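# Place a tray part into the fixture pocket, corner matched

## Task

Lift a single part out of the black tray and lower it into the pocket on the top of the raised fixture so that the part's cut corner sits in the pocket's cut corner and the part rests flat in the pocket.

## Robot and tools

Robot: two arms, left_arm and right_arm, each with a two-finger parallel gripper. In the scene frame the origin is at table-top height midway between the nominal arm bases, +z points up, +x reaches out over the table, and left_arm is on the +y side (arm names do not match image sides). Calibrated bases: left_arm at (-0.048, +0.264, +0.038) m, right_arm at (-0.008, -0.358, +0.046) m, each turned only slightly about z; both have +z as up.

Frames: each arm reports its gripper pose (end_effector_position in metres, end_effector_quat_wxyz) in its own base frame, not the scene frame. Fixed cameras and the table use the scene frame. Every commanded offset is expressed along the axes of that arm's current Hand target. The gripper's fingers point along its +z and close along its y axis; end_effector_position is the point between the pads, just behind the fingertips. Reported poses may be off by a few centimetres, more at long reach.

execute_actions(actions, cameras): actions is a list of actions; each action is a table of up to 15 rows, one row per 1/30 s step, and a short table repeats its final row until 15 steps are done. Every row is one flat list of 14 numbers, all in [-1, 1], covering both arms even if one is idle: dx, dy, dz, rx, ry, rz, opening for left_arm, then the same seven for right_arm. The first six are an offset (not a pose) from the Hand target as it stood when that action began; every row in the action counts from that same start, and a new action or call starts from the new Hand target, so sending the same offset again moves further. Scale: 1.0 equals 0.6 m for dx/dy/dz and 180 degrees for the rotation vector rx, ry, rz. Sending zeros for all six re-asks for the current Hand target. An empty list just returns state and images. cameras selects images: omitted, null or ["all"] for all, [] for none; a wrong name voids the call.

Opening is absolute, not an offset: +1 fully open (about 87 mm between pads), +0.5 about 69 mm, 0 about 43 mm, -0.5 about 18 mm, -1 closed. A 0 is a real command, so to keep a gripper as is, resend its current value (see Tool commands in the result).

move(target, speed, blend, opening_speed, blocking, cameras): drives each gripper in a straight line. target is either one 14-number row as above or a list of up to 15 such rows; every row is an offset from the same starting Hand targets, not chained from the previous row. speed is m/s, 0.002 to 0.5 (default 0.25), one value or one per target; rotation rate is capped at twice that in rad/s. blend, in metres, rounds corners at intermediate targets (0 stops at each). opening_speed, at least 0.2 per second on the -1..1 scale, makes finger changes gradual. The whole path is capped at 10 s. Paths do not avoid obstacles or the other arm. Openings of the first row are applied at the start; those of later rows are applied after the arms stop at that row. blocking=false returns after about 0.5 s while motion continues. The result adds a move: line with the outcome (done, off_target, moving, held, fault) and any limits (paced means the command was clipped, held means steps were withheld). Done means within 10 mm and 2 degrees; it says nothing about contact.

wait(seconds 0 to 10): lets time pass holding the last commands. stop(): brakes a running move. zoom_image(camera, region [x0, y0, x1, y1]): enlarges up to 504 by 504 pixels of the latest image of cam_head_left, cam_head_right, cam_high, cam_low, cam_left_wrist or cam_right_wrist (each 896x504, origin top-left). read_manual(section) returns licence text only. finished_scene(scene) ends the current scene with that scene's number; call it only when the part is truly seated and stays so untouched.

Motion behaviour: each control step clips the command to within 100 mm and 20 degrees of the measured gripper pose, so one action may fall short. Grippers often stop short or sag and tilt under friction and weight; check position and orientation after each move and correct with an explicit offset. Small moves can fail or go sideways. Keep paths away from an arm's own base, and beware the wrist near the first joint's axis, or the shoulder posture can flip. After pressing on something, command the target back past the gripper to release the push.

Gripping: grip_measured uses the same -1..1 scale as the command. Close until contact, then hold at about 0.04 below the touch reading for full force (less for a lighter hold). Readings can be off by around 1 mm. Close gently; a fast close can push hard.

Results also list joint positions, velocities ("within noise" when still) and torques; torques of joints 1 to 3 wrap around at ±28 N m. Motor heat rises when holding loads, stretching or pushing: a MOTOR HOT line appears at 75 °C, at 90 °C the arm folds and idles, at 100 °C it goes limp.

Avoid: dropping the part, releasing it while it moves, fast impacts, hard pressing, bringing the two arms or grippers together (the clearance check does not guard gripper-to-gripper contact), and anything leaving the table. Held parts may occasionally be tugged by outside disturbances, so keep a firm grip.

Each tool is called after "Emit:" by a JSON object that holds its "api" and its "payload", one argument or row to a line.

## Session

Emit:
{"api": "execute_actions", "payload": {
  "actions": []
}}

Scene clock: 0.00 s.
left_arm: end_effector_position=(+0.4002, +0.0256, +0.0798) grip_measured=+1.000 end_effector_quat_wxyz=(+0.625, -0.031, +0.780, +0.027) | right_arm: end_effector_position=(+0.4057, -0.0239, +0.0765) grip_measured=+0.986 end_effector_quat_wxyz=(+0.633, +0.027, +0.772, -0.048)
Joint positions: left_arm=[0.05 1.558 0.384 0.954 -0.032 -0.002 1] | right_arm=[-0.017 1.62 0.384 1.041 0.091 -0.023 0.993]
Joint velocities: within noise
Joint torques (N m): no reading
Motor temperatures (°C): left_arm=[18 23 21 22 18 19 18] | right_arm=[21 24 23 26 20 20 18]
Heat: left arm: 23 °C; right arm: 26 °C.
Hand target: left_arm +0.4040, +0.0258, +0.0885; +0.635, -0.030, +0.771, +0.028 | right_arm +0.4087, -0.0239, +0.0835; +0.641, +0.027, +0.765, -0.048
Tool commands: left_gripper/opening=+1.0 right_gripper/opening=+1.0

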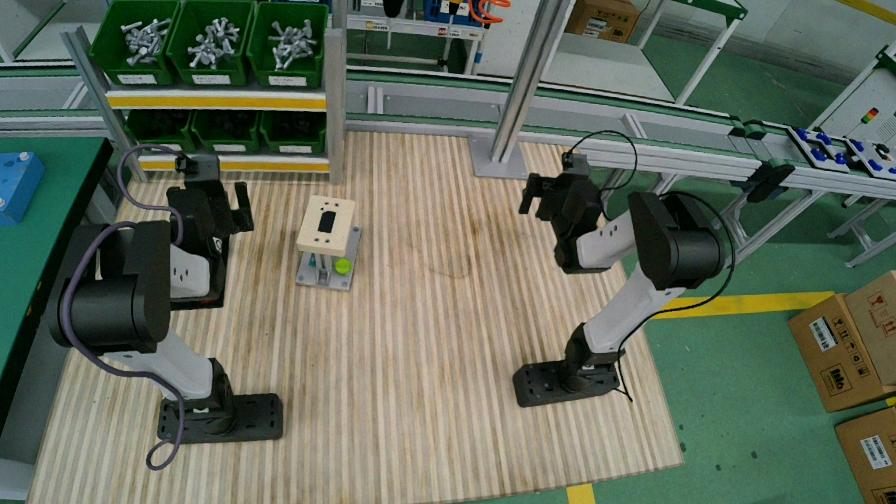

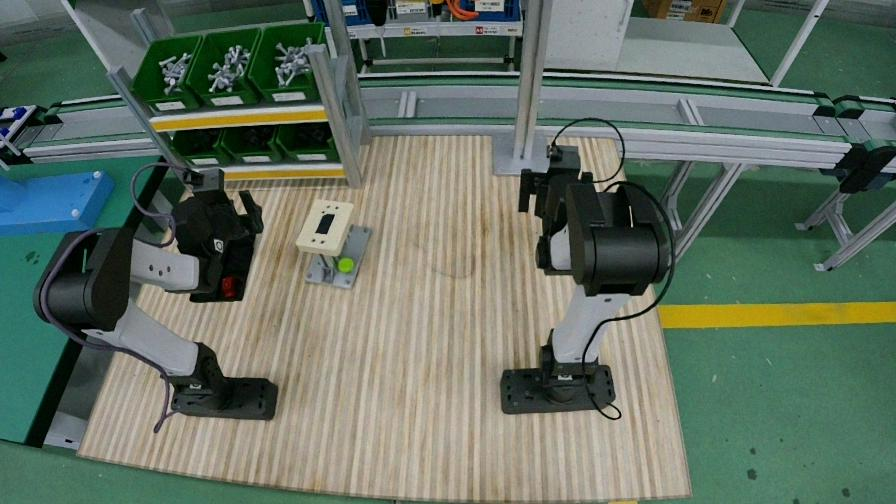

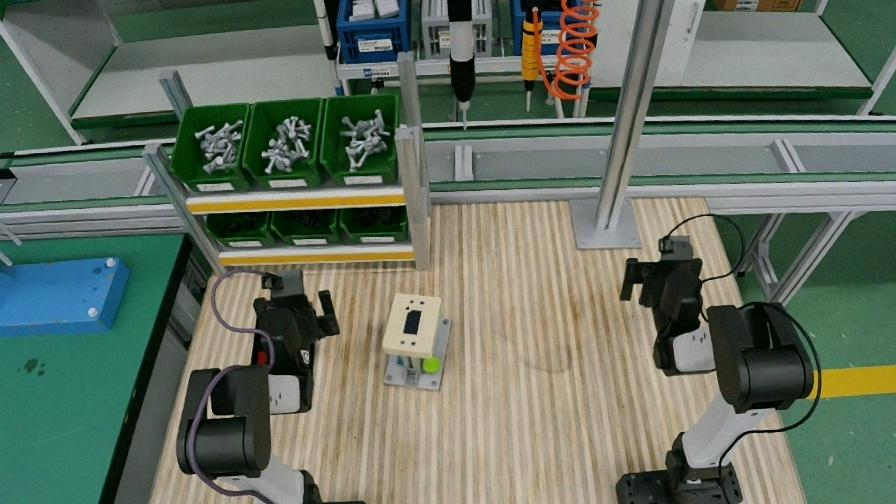

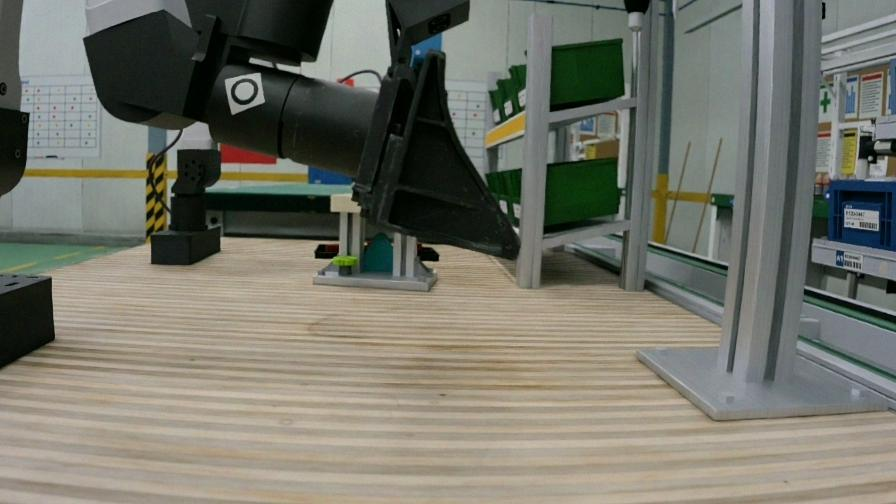

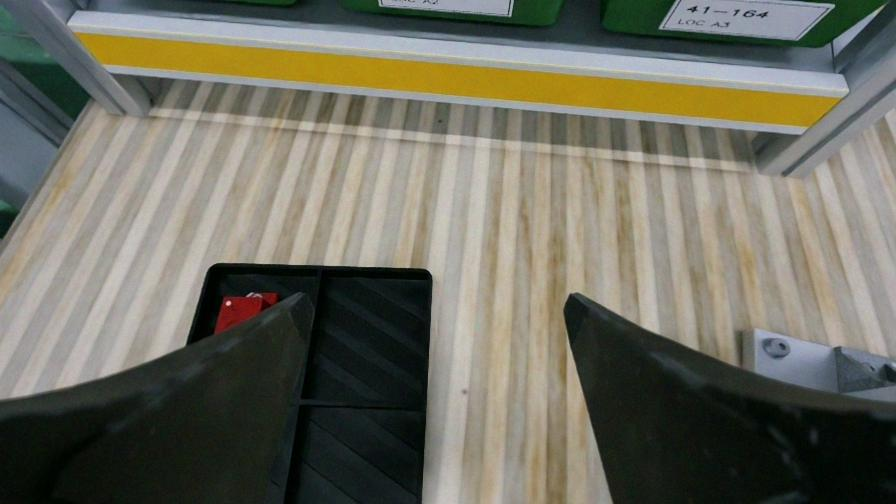

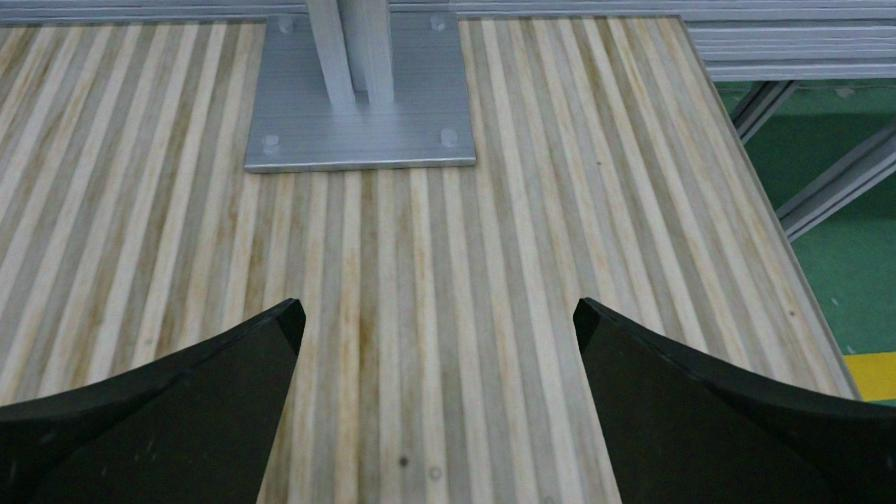

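Emit:
{"api": "move", "payload": {
  "target": [-0.279,0,-0.224,0,0.44,0,1,0,0,0,0,0,0,1]
}}

Scene clock: 10.90 s.
left_arm: end_effector_position=(+0.3098, +0.0187, +0.2671) grip_measured=+1.000 end_effector_quat_wxyz=(+0.185, -0.035, +0.982, +0.014) | right_arm: end_effector_position=(+0.4057, -0.0239, +0.0765) grip_measured=+0.986 end_effector_quat_wxyz=(+0.633, +0.027, +0.772, -0.048)
Joint positions: left_arm=[0.05 1.676 2.017 -1.54 -0.022 -0.016 1] | right_arm=[-0.017 1.62 0.384 1.041 0.091 -0.023 0.993]
Joint velocities: within noise
Joint torques (N m): left_arm=[0.03 -9.03 7.43 0.86 0.22 -0.05] | right_arm=[0.08 -5.72 5.22 1.86 -0.05 -0.04]
Motor temperatures (°C): left_arm=[18 24 22 25 18 19 18] | right_arm=[21 25 24 28 20 20 18]
Heat: left arm: 25 °C; right arm: 28 °C.
Hand target: left_arm +0.3047, +0.0169, +0.2787; +0.012, -0.041, +0.999, +0.003 | right_arm +0.4087, -0.0239, +0.0835; +0.641, +0.027, +0.765, -0.048
Off the commanded pose: left_arm 0.013 m, 22 deg; orientation clipped | right_arm 0.008 m, 1 deg.
joint sent to its limit (left arm) — joint 4 (wrist pitch), lower limit. The joint targets are off in orientation, not in position.
move: off_target (left_arm); limits=paced

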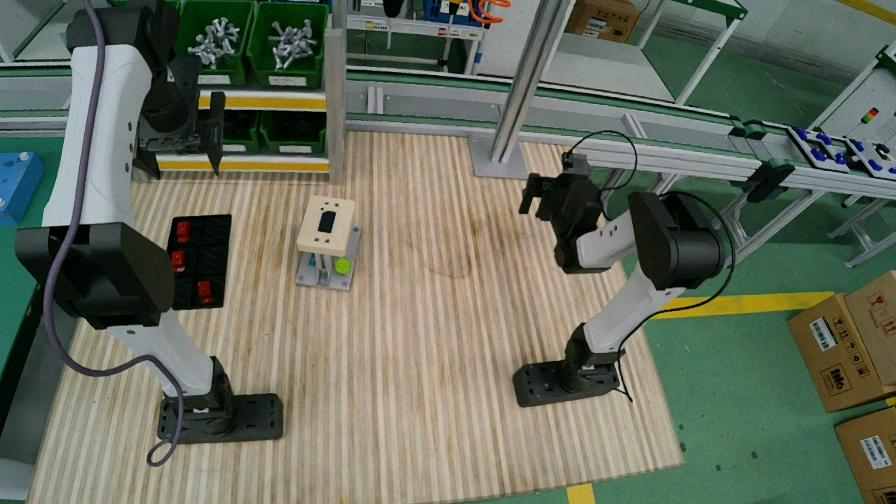

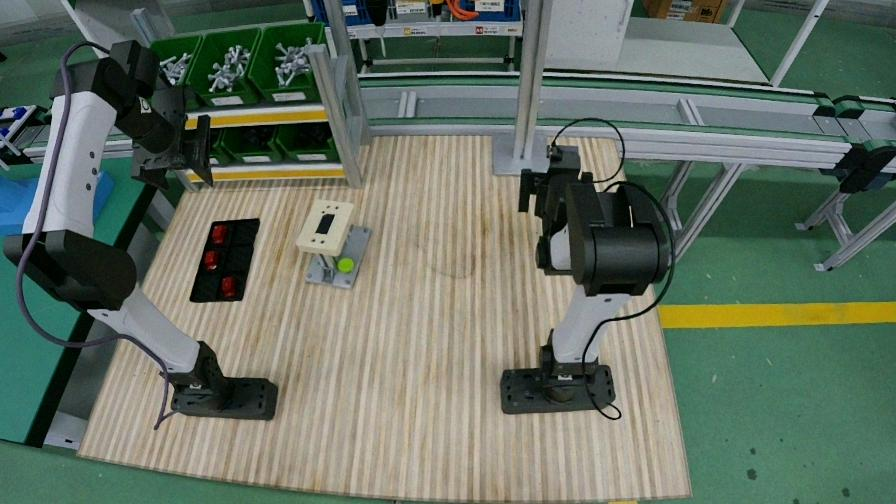

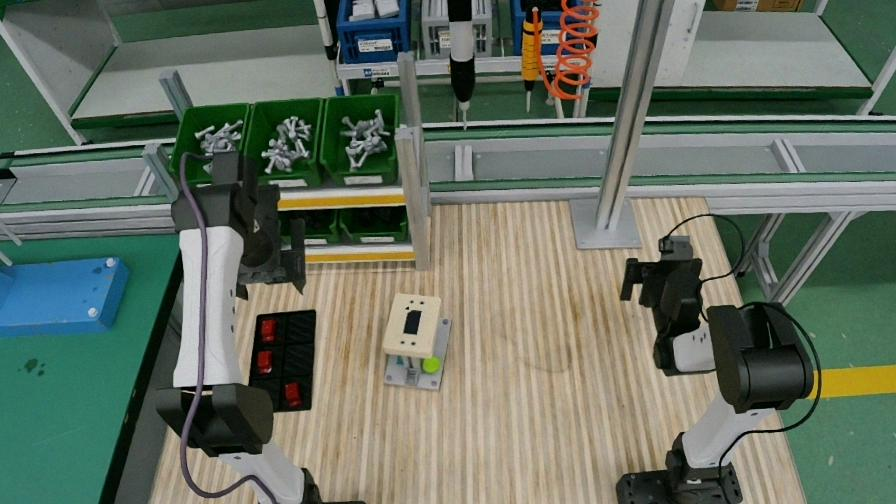

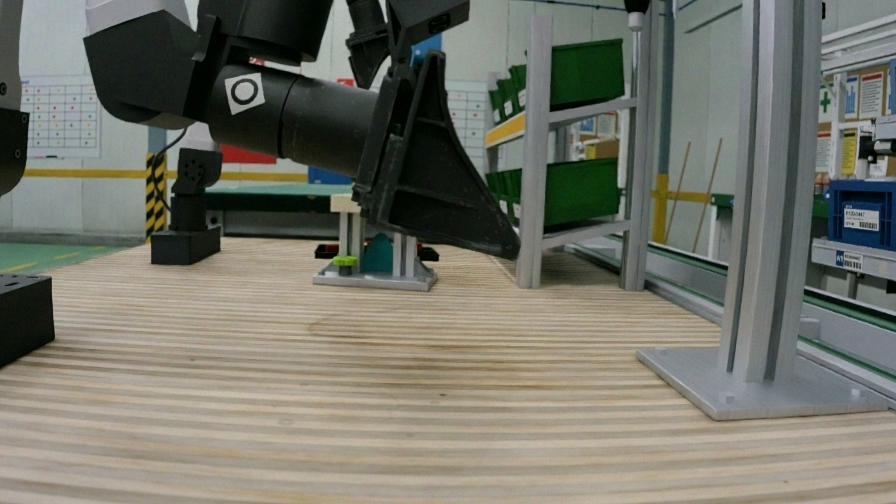

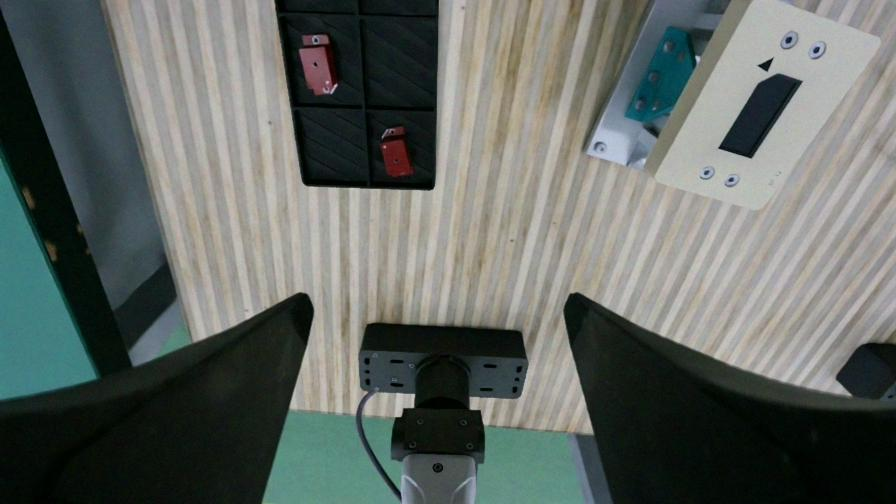

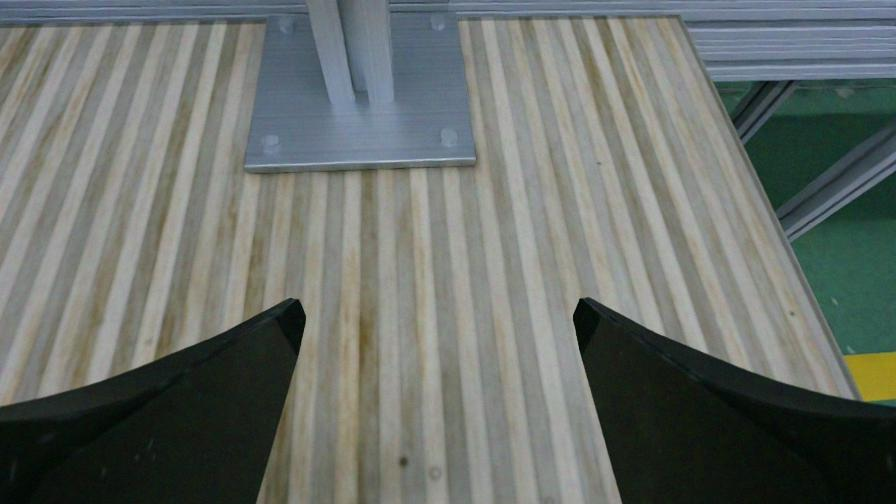

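Emit:
{"api": "zoom_image", "payload": {
  "camera": "cam_left_wrist",
  "region": [270, 0, 450, 200]
}}

Emit:
{"api": "zoom_image", "payload": {
  "camera": "cam_left_wrist",
  "region": [580, 0, 896, 220]
}}

Emit:
{"api": "zoom_image", "payload": {
  "camera": "cam_high",
  "region": [230, 280, 470, 420]
}}

Emit:
{"api": "zoom_image", "payload": {
  "camera": "cam_low",
  "region": [290, 170, 470, 300]
}}

Scaled by 2.520 from the camera's 896x504 image, which has a finer 1280x720 frame.

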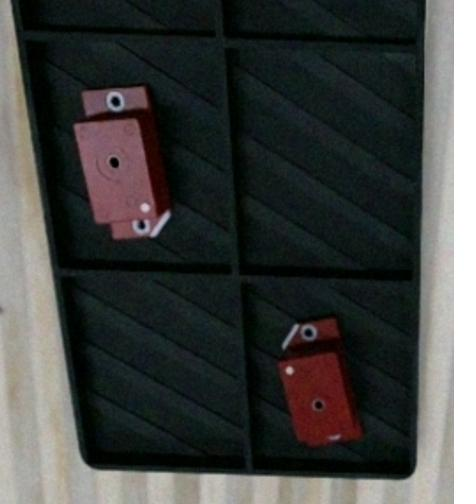

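Scaled by 1.595 from the camera's 896x504 image, which has a finer 1280x720 frame.

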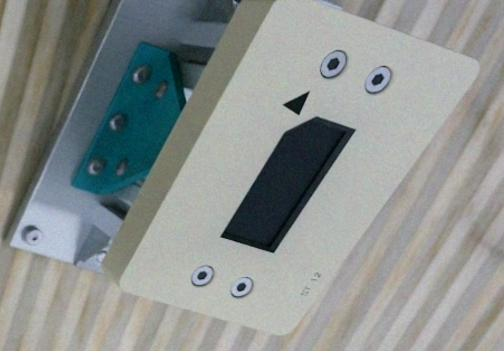

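Scaled by 2.100 from the camera's 896x504 image, which has a finer 1280x720 frame.

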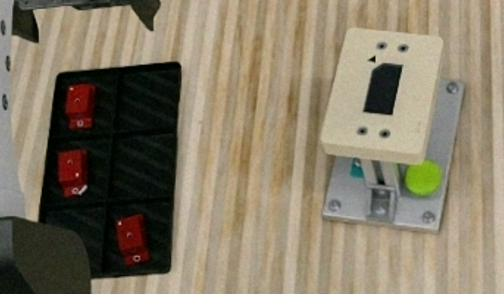

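Scaled by 2.800 from the camera's 896x504 image, which has a finer 1280x720 frame.

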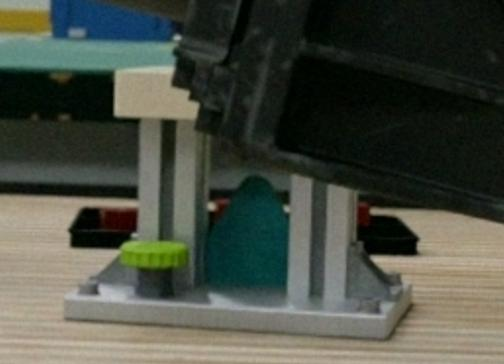

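Emit:
{"api": "move", "payload": {
  "target": [0.112,0.1095,0.265,0,0,0,0.4,0,0,0,0,0,0,1],
  "cameras": ["cam_left_wrist","cam_head_left","cam_high"]
}}

Scene clock: 48.53 s.
left_arm: end_effector_position=(+0.2324, +0.0757, +0.1192) grip_measured=+0.400 end_effector_quat_wxyz=(+0.002, -0.043, +0.999, +0.002) | right_arm: end_effector_position=(+0.4057, -0.0239, +0.0765) grip_measured=+0.986 end_effector_quat_wxyz=(+0.633, +0.027, +0.772, -0.048)
Joint positions: left_arm=[0.28 1.617 1.343 -1.293 -0.003 0.194 0.7] | right_arm=[-0.017 1.62 0.384 1.041 0.091 -0.023 0.993]
Joint velocities: within noise
Joint torques (N m): left_arm=[0.17 -6.94 5.67 0.55 0.12 0.11] | right_arm=[0.09 -5.71 5.22 1.86 -0.05 -0.04]
Motor temperatures (°C): left_arm=[18 27 24 24 18 19 18] | right_arm=[21 27 25 30 20 20 18]
Heat: left arm: 27 °C; right arm: 30 °C.
Hand target: left_arm +0.2360, +0.0779, +0.1183; +0.012, -0.041, +0.999, +0.003 | right_arm +0.4087, -0.0239, +0.0835; +0.641, +0.027, +0.765, -0.048
Off the commanded pose: left_arm 0.004 m, 1 deg | right_arm 0.008 m, 1 deg.
move: done
Images, in order (width x height): cam_head_left 896x504, cam_high 896x504, cam_left_wrist 896x504.

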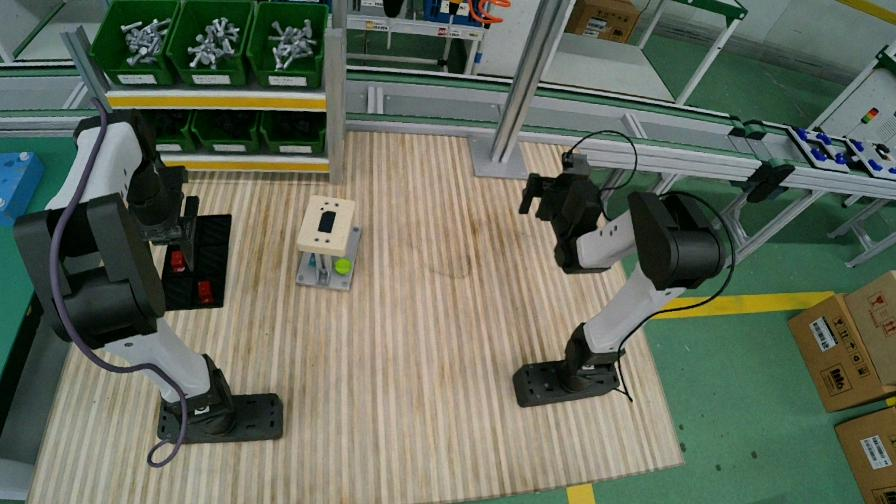

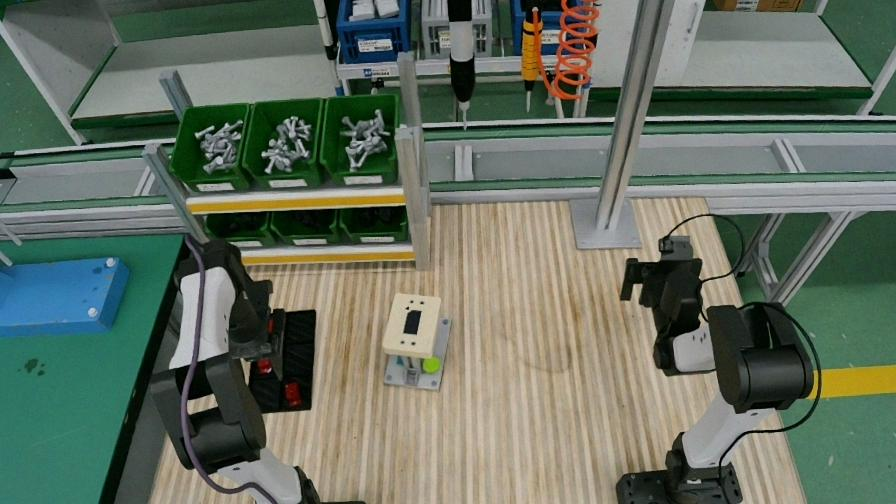

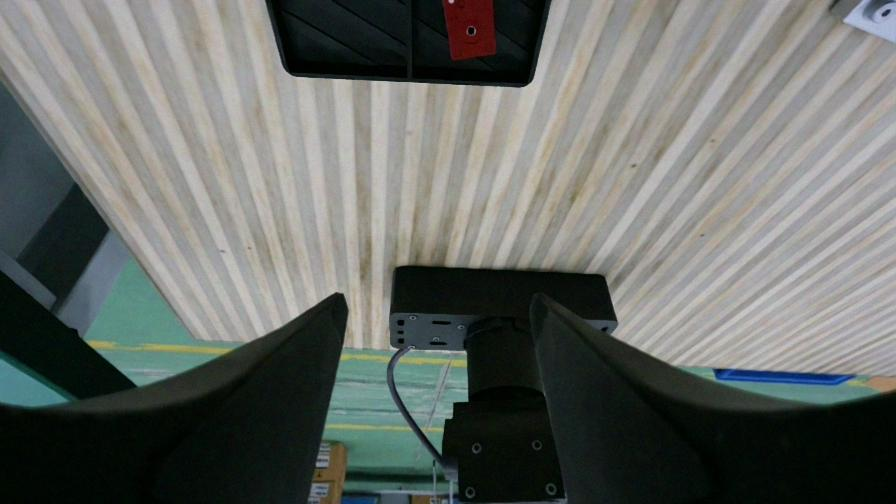

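Emit:
{"api": "move", "payload": {
  "target": [-0.023,-0.008,0.147,0,0,0,0.3,0,0,0,0,0,0,1],
  "cameras": ["cam_left_wrist","cam_head_left","cam_head_right"]
}}

Emit:
{"api": "zoom_image", "payload": {
  "camera": "cam_left_wrist",
  "region": [260, 120, 640, 360]
}}

Scene clock: 74.37 s.
left_arm: end_effector_position=(+0.2484, +0.0760, +0.0348) grip_measured=+0.300 end_effector_quat_wxyz=(+0.009, -0.038, +0.999, +0.003) | right_arm: end_effector_position=(+0.4057, -0.0239, +0.0765) grip_measured=+0.986 end_effector_quat_wxyz=(+0.633, +0.027, +0.772, -0.048)
Joint positions: left_arm=[0.265 1.723 1.121 -0.95 -0.003 0.188 0.65] | right_arm=[-0.017 1.62 0.384 1.041 0.091 -0.023 0.993]
Joint velocities: within noise
Joint torques (N m): left_arm=[-0.76 -6.04 5.52 0.6 0.12 -0.08] | right_arm=[0.09 -5.72 5.22 1.86 -0.06 -0.04]
Motor temperatures (°C): left_arm=[18 27 23 23 18 19 18] | right_arm=[21 27 25 31 20 20 18]
Heat: left arm: 27 °C; right arm: 31 °C.
Hand target: left_arm +0.2522, +0.0748, +0.0305; +0.012, -0.041, +0.999, +0.003 | right_arm +0.4087, -0.0239, +0.0835; +0.641, +0.027, +0.765, -0.048
Off the commanded pose: left_arm 0.006 m, 0 deg | right_arm 0.008 m, 1 deg.
move: done
Images, in order (width x height): cam_head_left 896x504, cam_head_right 896x504, cam_left_wrist 896x504.

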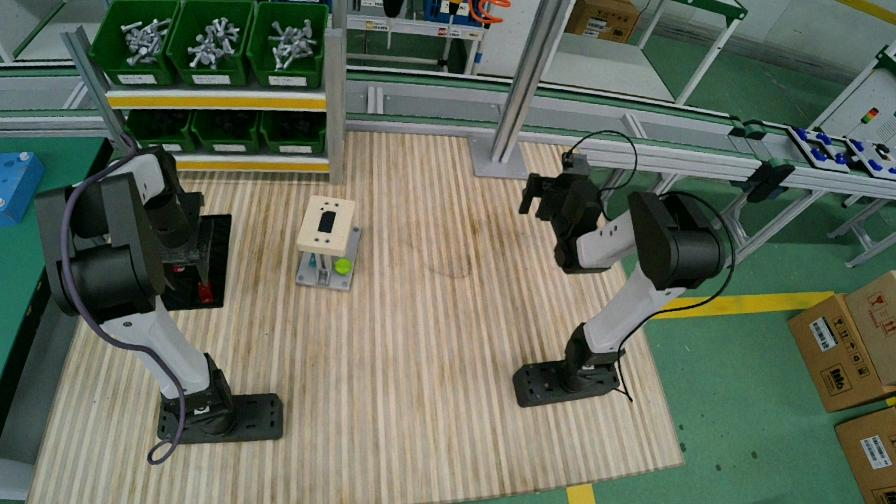

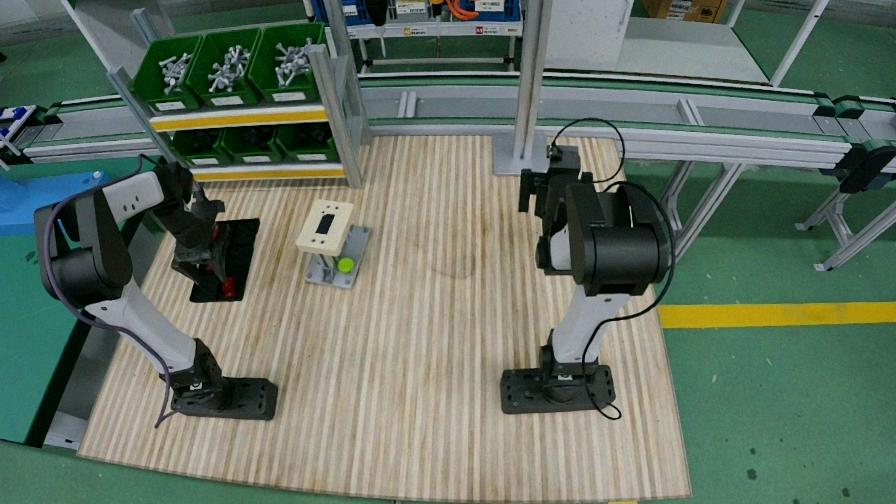

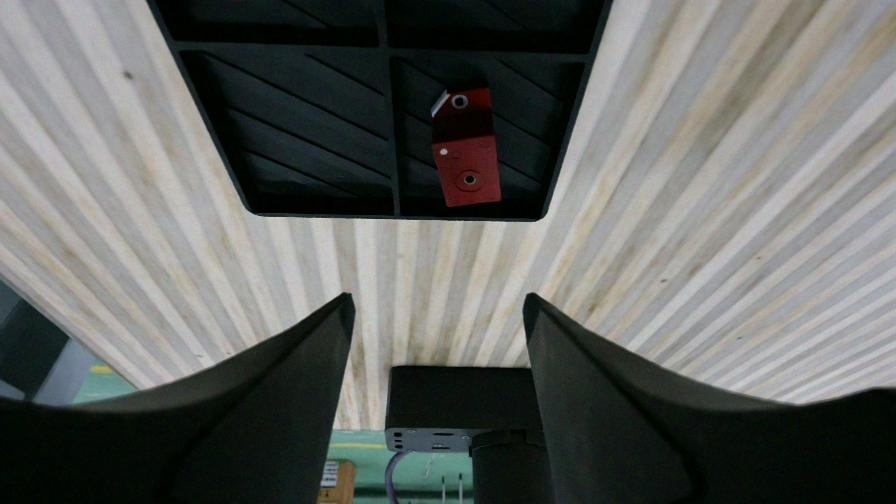

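Scaled by 1.326 from the camera's 896x504 image, which has a finer 1280x720 frame.

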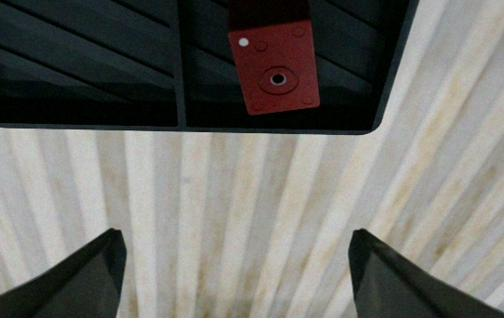

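Emit:
{"api": "move", "payload": {
  "target": [0.003,-0.02,0.06,0,0,-0.044,0.1,0,0,0,0,0,0,1],
  "cameras": ["cam_left_wrist","cam_low"]
}}

Emit:
{"api": "zoom_image", "payload": {
  "camera": "cam_left_wrist",
  "region": [260, 120, 640, 360]
}}

Scene clock: 91.20 s.
left_arm: end_effector_position=(+0.2495, +0.0645, -0.0011) grip_measured=+0.100 end_effector_quat_wxyz=(+0.010, -0.107, +0.994, +0.003) | right_arm: end_effector_position=(+0.4057, -0.0239, +0.0765) grip_measured=+0.986 end_effector_quat_wxyz=(+0.633, +0.027, +0.772, -0.048)
Joint positions: left_arm=[0.246 1.777 1.028 -0.802 -0.003 0.032 0.55] | right_arm=[-0.017 1.62 0.384 1.041 0.091 -0.023 0.993]
Joint velocities: within noise
Joint torques (N m): left_arm=[-0.8 -6.2 5.04 0.59 0.11 -0.07] | right_arm=[0.1 -5.72 5.22 1.86 -0.06 -0.04]
Motor temperatures (°C): left_arm=[18 27 24 23 18 19 18] | right_arm=[21 27 25 32 20 20 18]
Heat: left arm: 27 °C; right arm: 32 °C.
Hand target: left_arm +0.2522, +0.0629, -0.0056; +0.012, -0.109, +0.994, +0.002 | right_arm +0.4087, -0.0239, +0.0835; +0.641, +0.027, +0.765, -0.048
Off the commanded pose: left_arm 0.005 m, 0 deg | right_arm 0.008 m, 1 deg.
move: done
Images, in order (width x height): cam_low 896x504, cam_left_wrist 896x504.

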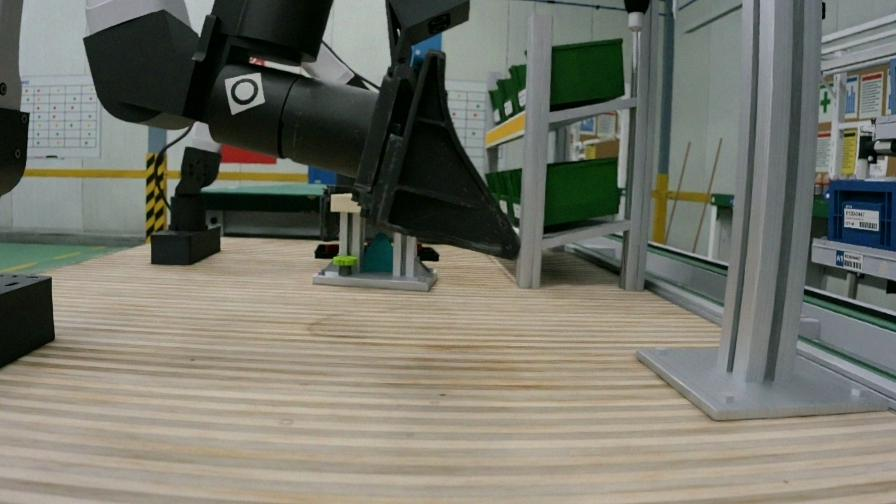

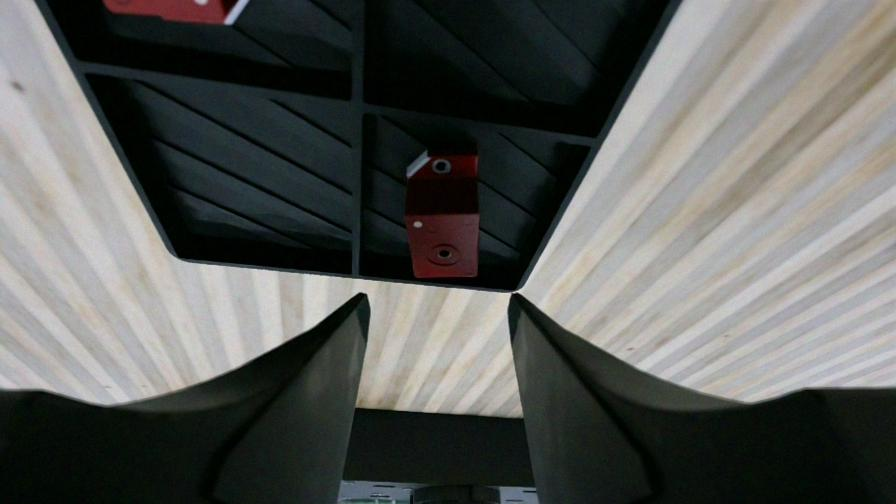

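Scaled by 1.326 from the camera's 896x504 image, which has a finer 1280x720 frame.

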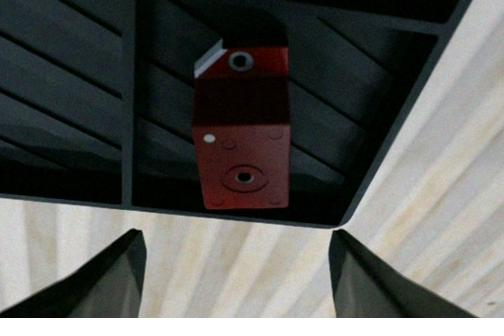

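Emit:
{"api": "move", "payload": {
  "target": [-0.007,0.002,0.022,0,0,0,0.1,0,0,0,0,0,0,1],
  "cameras": ["cam_left_wrist"]
}}

Emit:
{"api": "zoom_image", "payload": {
  "camera": "cam_left_wrist",
  "region": [260, 120, 640, 360]
}}

Scene clock: 120.80 s.
left_arm: end_effector_position=(+0.2542, +0.0656, -0.0139) grip_measured=+0.100 end_effector_quat_wxyz=(+0.010, -0.107, +0.994, +0.003) | right_arm: end_effector_position=(+0.4057, -0.0239, +0.0765) grip_measured=+0.986 end_effector_quat_wxyz=(+0.633, +0.027, +0.772, -0.048)
Joint positions: left_arm=[0.246 1.818 1.022 -0.754 -0.003 0.031 0.55] | right_arm=[-0.017 1.62 0.384 1.041 0.091 -0.023 0.993]
Joint velocities: within noise
Joint torques (N m): left_arm=[-0.46 -6.3 4.93 0.59 0.11 -0.04] | right_arm=[0.08 -5.72 5.22 1.86 -0.06 -0.04]
Motor temperatures (°C): left_arm=[18 27 23 23 18 19 18] | right_arm=[21 27 25 33 20 20 17]
Heat: left arm: 27 °C; right arm: 33 °C.
Hand target: left_arm +0.2564, +0.0651, -0.0187; +0.012, -0.109, +0.994, +0.002 | right_arm +0.4087, -0.0239, +0.0835; +0.641, +0.027, +0.765, -0.048
Off the commanded pose: left_arm 0.005 m, 0 deg | right_arm 0.008 m, 1 deg.
move: done
Images, in order (width x height): cam_left_wrist 896x504.

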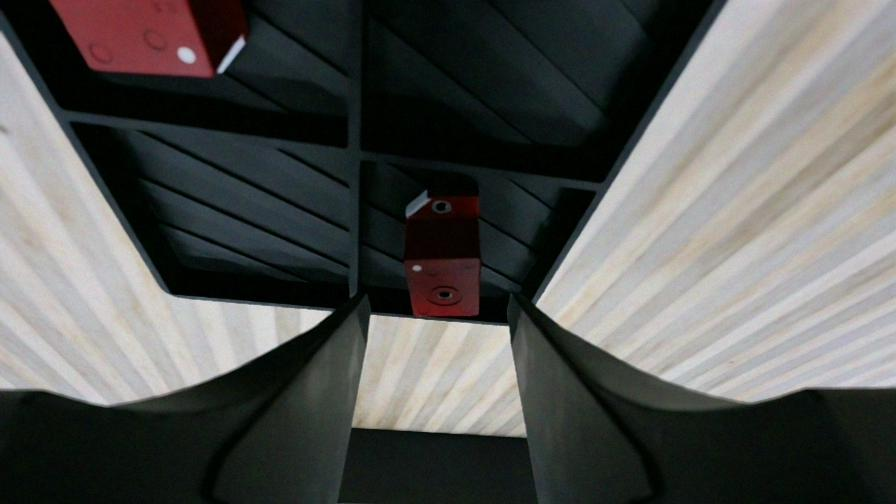

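Scaled by 1.326 from the camera's 896x504 image, which has a finer 1280x720 frame.

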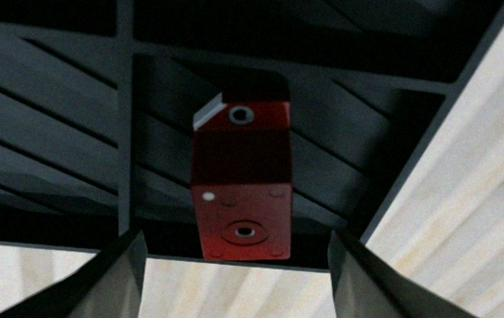

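Emit:
{"api": "move", "payload": {
  "target": [
    [-0.003,0,0.016,0,0,0,0.1,0,0,0,0,0,0,1],
    [-0.003,0,0.016,0,0,0,-0.6,0,0,0,0,0,0,1]
  ],
  "opening_speed": 1,
  "cameras": ["cam_left_wrist"]
}}

Emit:
{"api": "zoom_image", "payload": {
  "camera": "cam_left_wrist",
  "region": [260, 160, 640, 400]
}}

Scene clock: 127.27 s.
left_arm: end_effector_position=(+0.2564, +0.0662, -0.0232) grip_measured=-0.400 end_effector_quat_wxyz=(+0.011, -0.107, +0.994, +0.003) | right_arm: end_effector_position=(+0.4057, -0.0239, +0.0765) grip_measured=+0.986 end_effector_quat_wxyz=(+0.633, +0.027, +0.772, -0.048)
Joint positions: left_arm=[0.246 1.845 1.014 -0.718 -0.003 0.031 0.3] | right_arm=[-0.017 1.62 0.384 1.041 0.091 -0.023 0.993]
Joint velocities: within noise
Joint torques (N m): left_arm=[-0.43 -6.35 4.78 0.6 0.11 -0.04] | right_arm=[0.09 -5.72 5.22 1.86 -0.06 -0.04]
Motor temperatures (°C): left_arm=[18 27 23 22 18 19 18] | right_arm=[21 27 25 33 20 20 17]
Heat: left arm: 27 °C; right arm: 33 °C.
Hand target: left_arm +0.2582, +0.0655, -0.0283; +0.012, -0.109, +0.994, +0.002 | right_arm +0.4087, -0.0239, +0.0835; +0.641, +0.027, +0.765, -0.048
Off the commanded pose: left_arm 0.005 m, 0 deg | right_arm 0.008 m, 1 deg.
move: done
Images, in order (width x height): cam_left_wrist 896x504.

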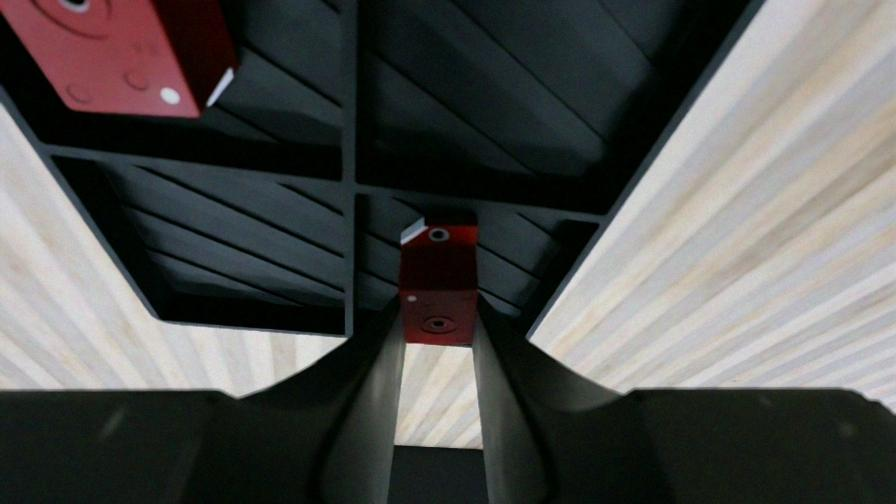

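Scaled by 1.326 from the camera's 896x504 image, which has a finer 1280x720 frame.

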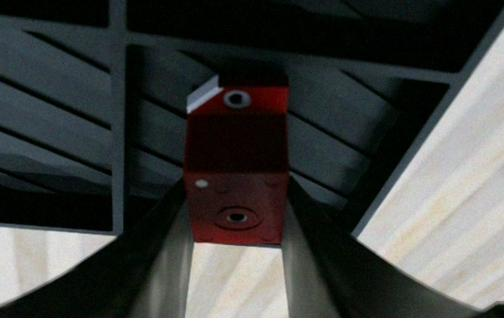

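Emit:
{"api": "move", "payload": {
  "target": [
    [0,0,-0.33,0,0,0,-0.6,0,0,0,0,0,0,1],
    [0.06,-0.438,-0.33,0,0,0.09,-0.6,0,0,0,0,0,0,1]
  ],
  "blend": 0.04,
  "cameras": ["cam_left_wrist","cam_head_right","cam_high","cam_low"]
}}

Emit:
{"api": "zoom_image", "payload": {
  "camera": "cam_left_wrist",
  "region": [300, 40, 700, 400]
}}

Scene clock: 142.70 s.
left_arm: end_effector_position=(+0.2731, -0.2022, +0.1649) grip_measured=-0.400 end_effector_quat_wxyz=(+0.015, +0.039, +0.999, -0.006) | right_arm: end_effector_position=(+0.4057, -0.0239, +0.0765) grip_measured=+0.986 end_effector_quat_wxyz=(+0.633, +0.027, +0.772, -0.048)
Joint positions: left_arm=[-0.581 1.97 1.965 -1.534 -0.006 -0.503 0.3] | right_arm=[-0.017 1.62 0.384 1.041 0.091 -0.023 0.993]
Joint velocities: within noise
Joint torques (N m): left_arm=[0.23 -8.62 8.62 0.21 -0.09 -0.08] | right_arm=[0.09 -5.72 5.22 1.86 -0.06 -0.04]
Motor temperatures (°C): left_arm=[18 27 24 22 18 19 18] | right_arm=[21 27 25 33 20 20 17]
Heat: left arm: 27 °C; right arm: 33 °C.
Hand target: left_arm +0.2758, -0.2000, +0.1685; +0.011, +0.032, +0.999, +0.004 | right_arm +0.4087, -0.0239, +0.0835; +0.641, +0.027, +0.765, -0.048
Off the commanded pose: left_arm 0.005 m, 1 deg | right_arm 0.008 m, 1 deg.
joint sent to its limit (left arm) — joint 4 (wrist pitch), lower limit. The joint targets still meet the commanded pose.
move: done
Images, in order (width x height): cam_head_right 896x504, cam_high 896x504, cam_low 896x504, cam_left_wrist 896x504.

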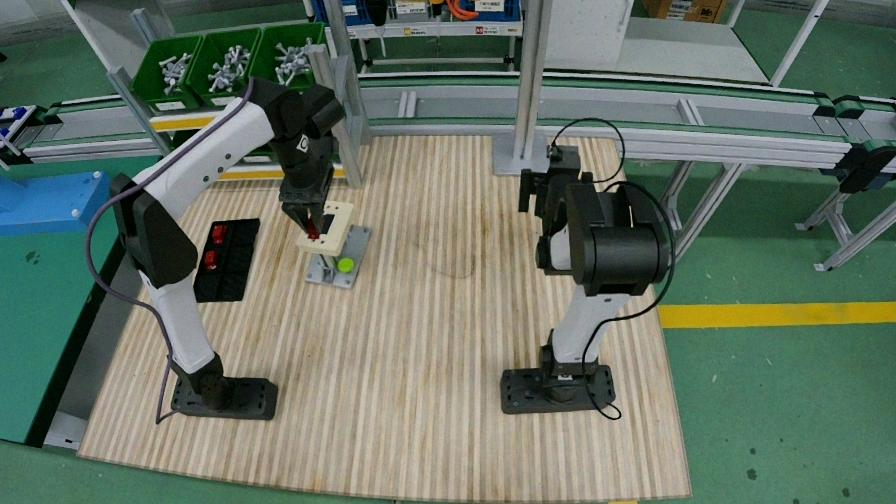

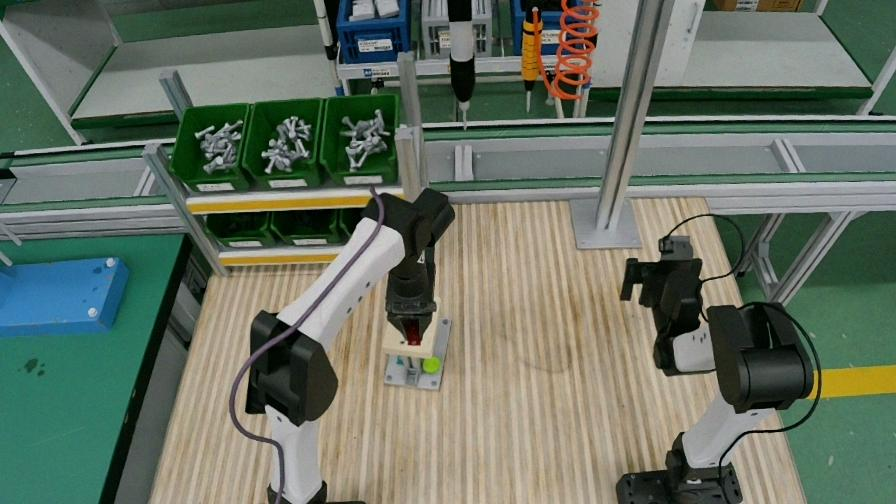

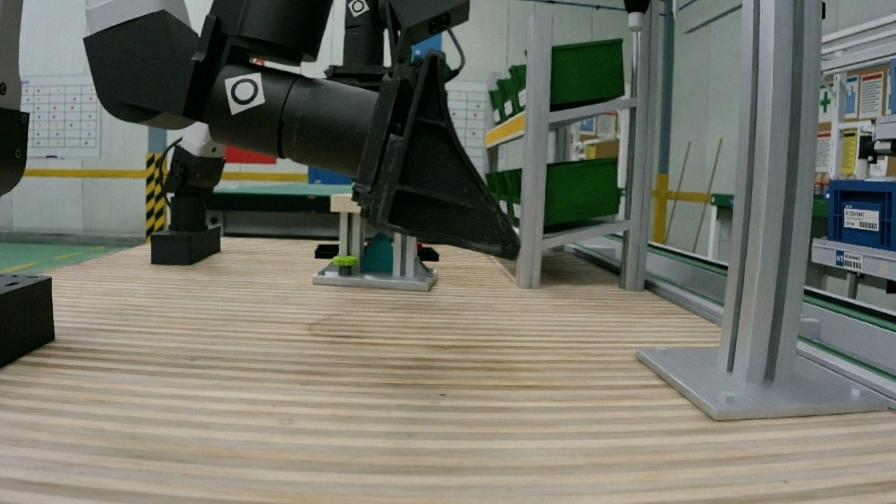

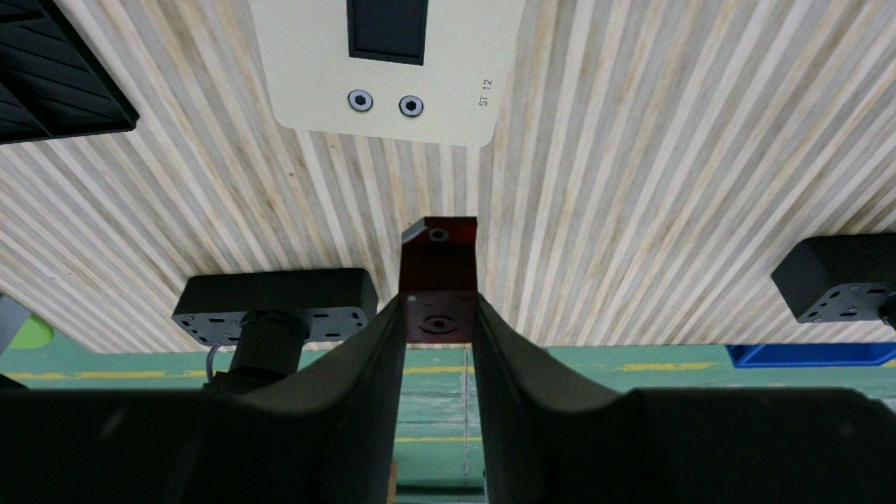

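Scaled by 1.260 from the camera's 896x504 image, which has a finer 1280x720 frame.

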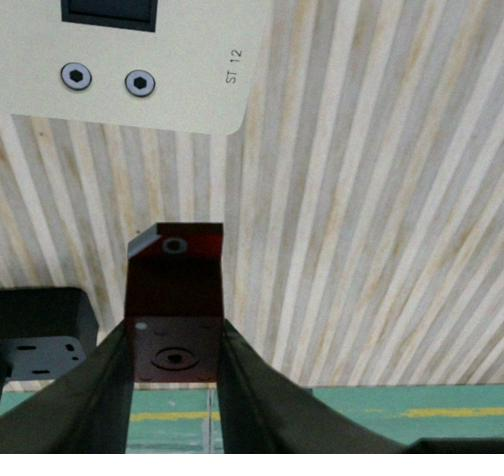

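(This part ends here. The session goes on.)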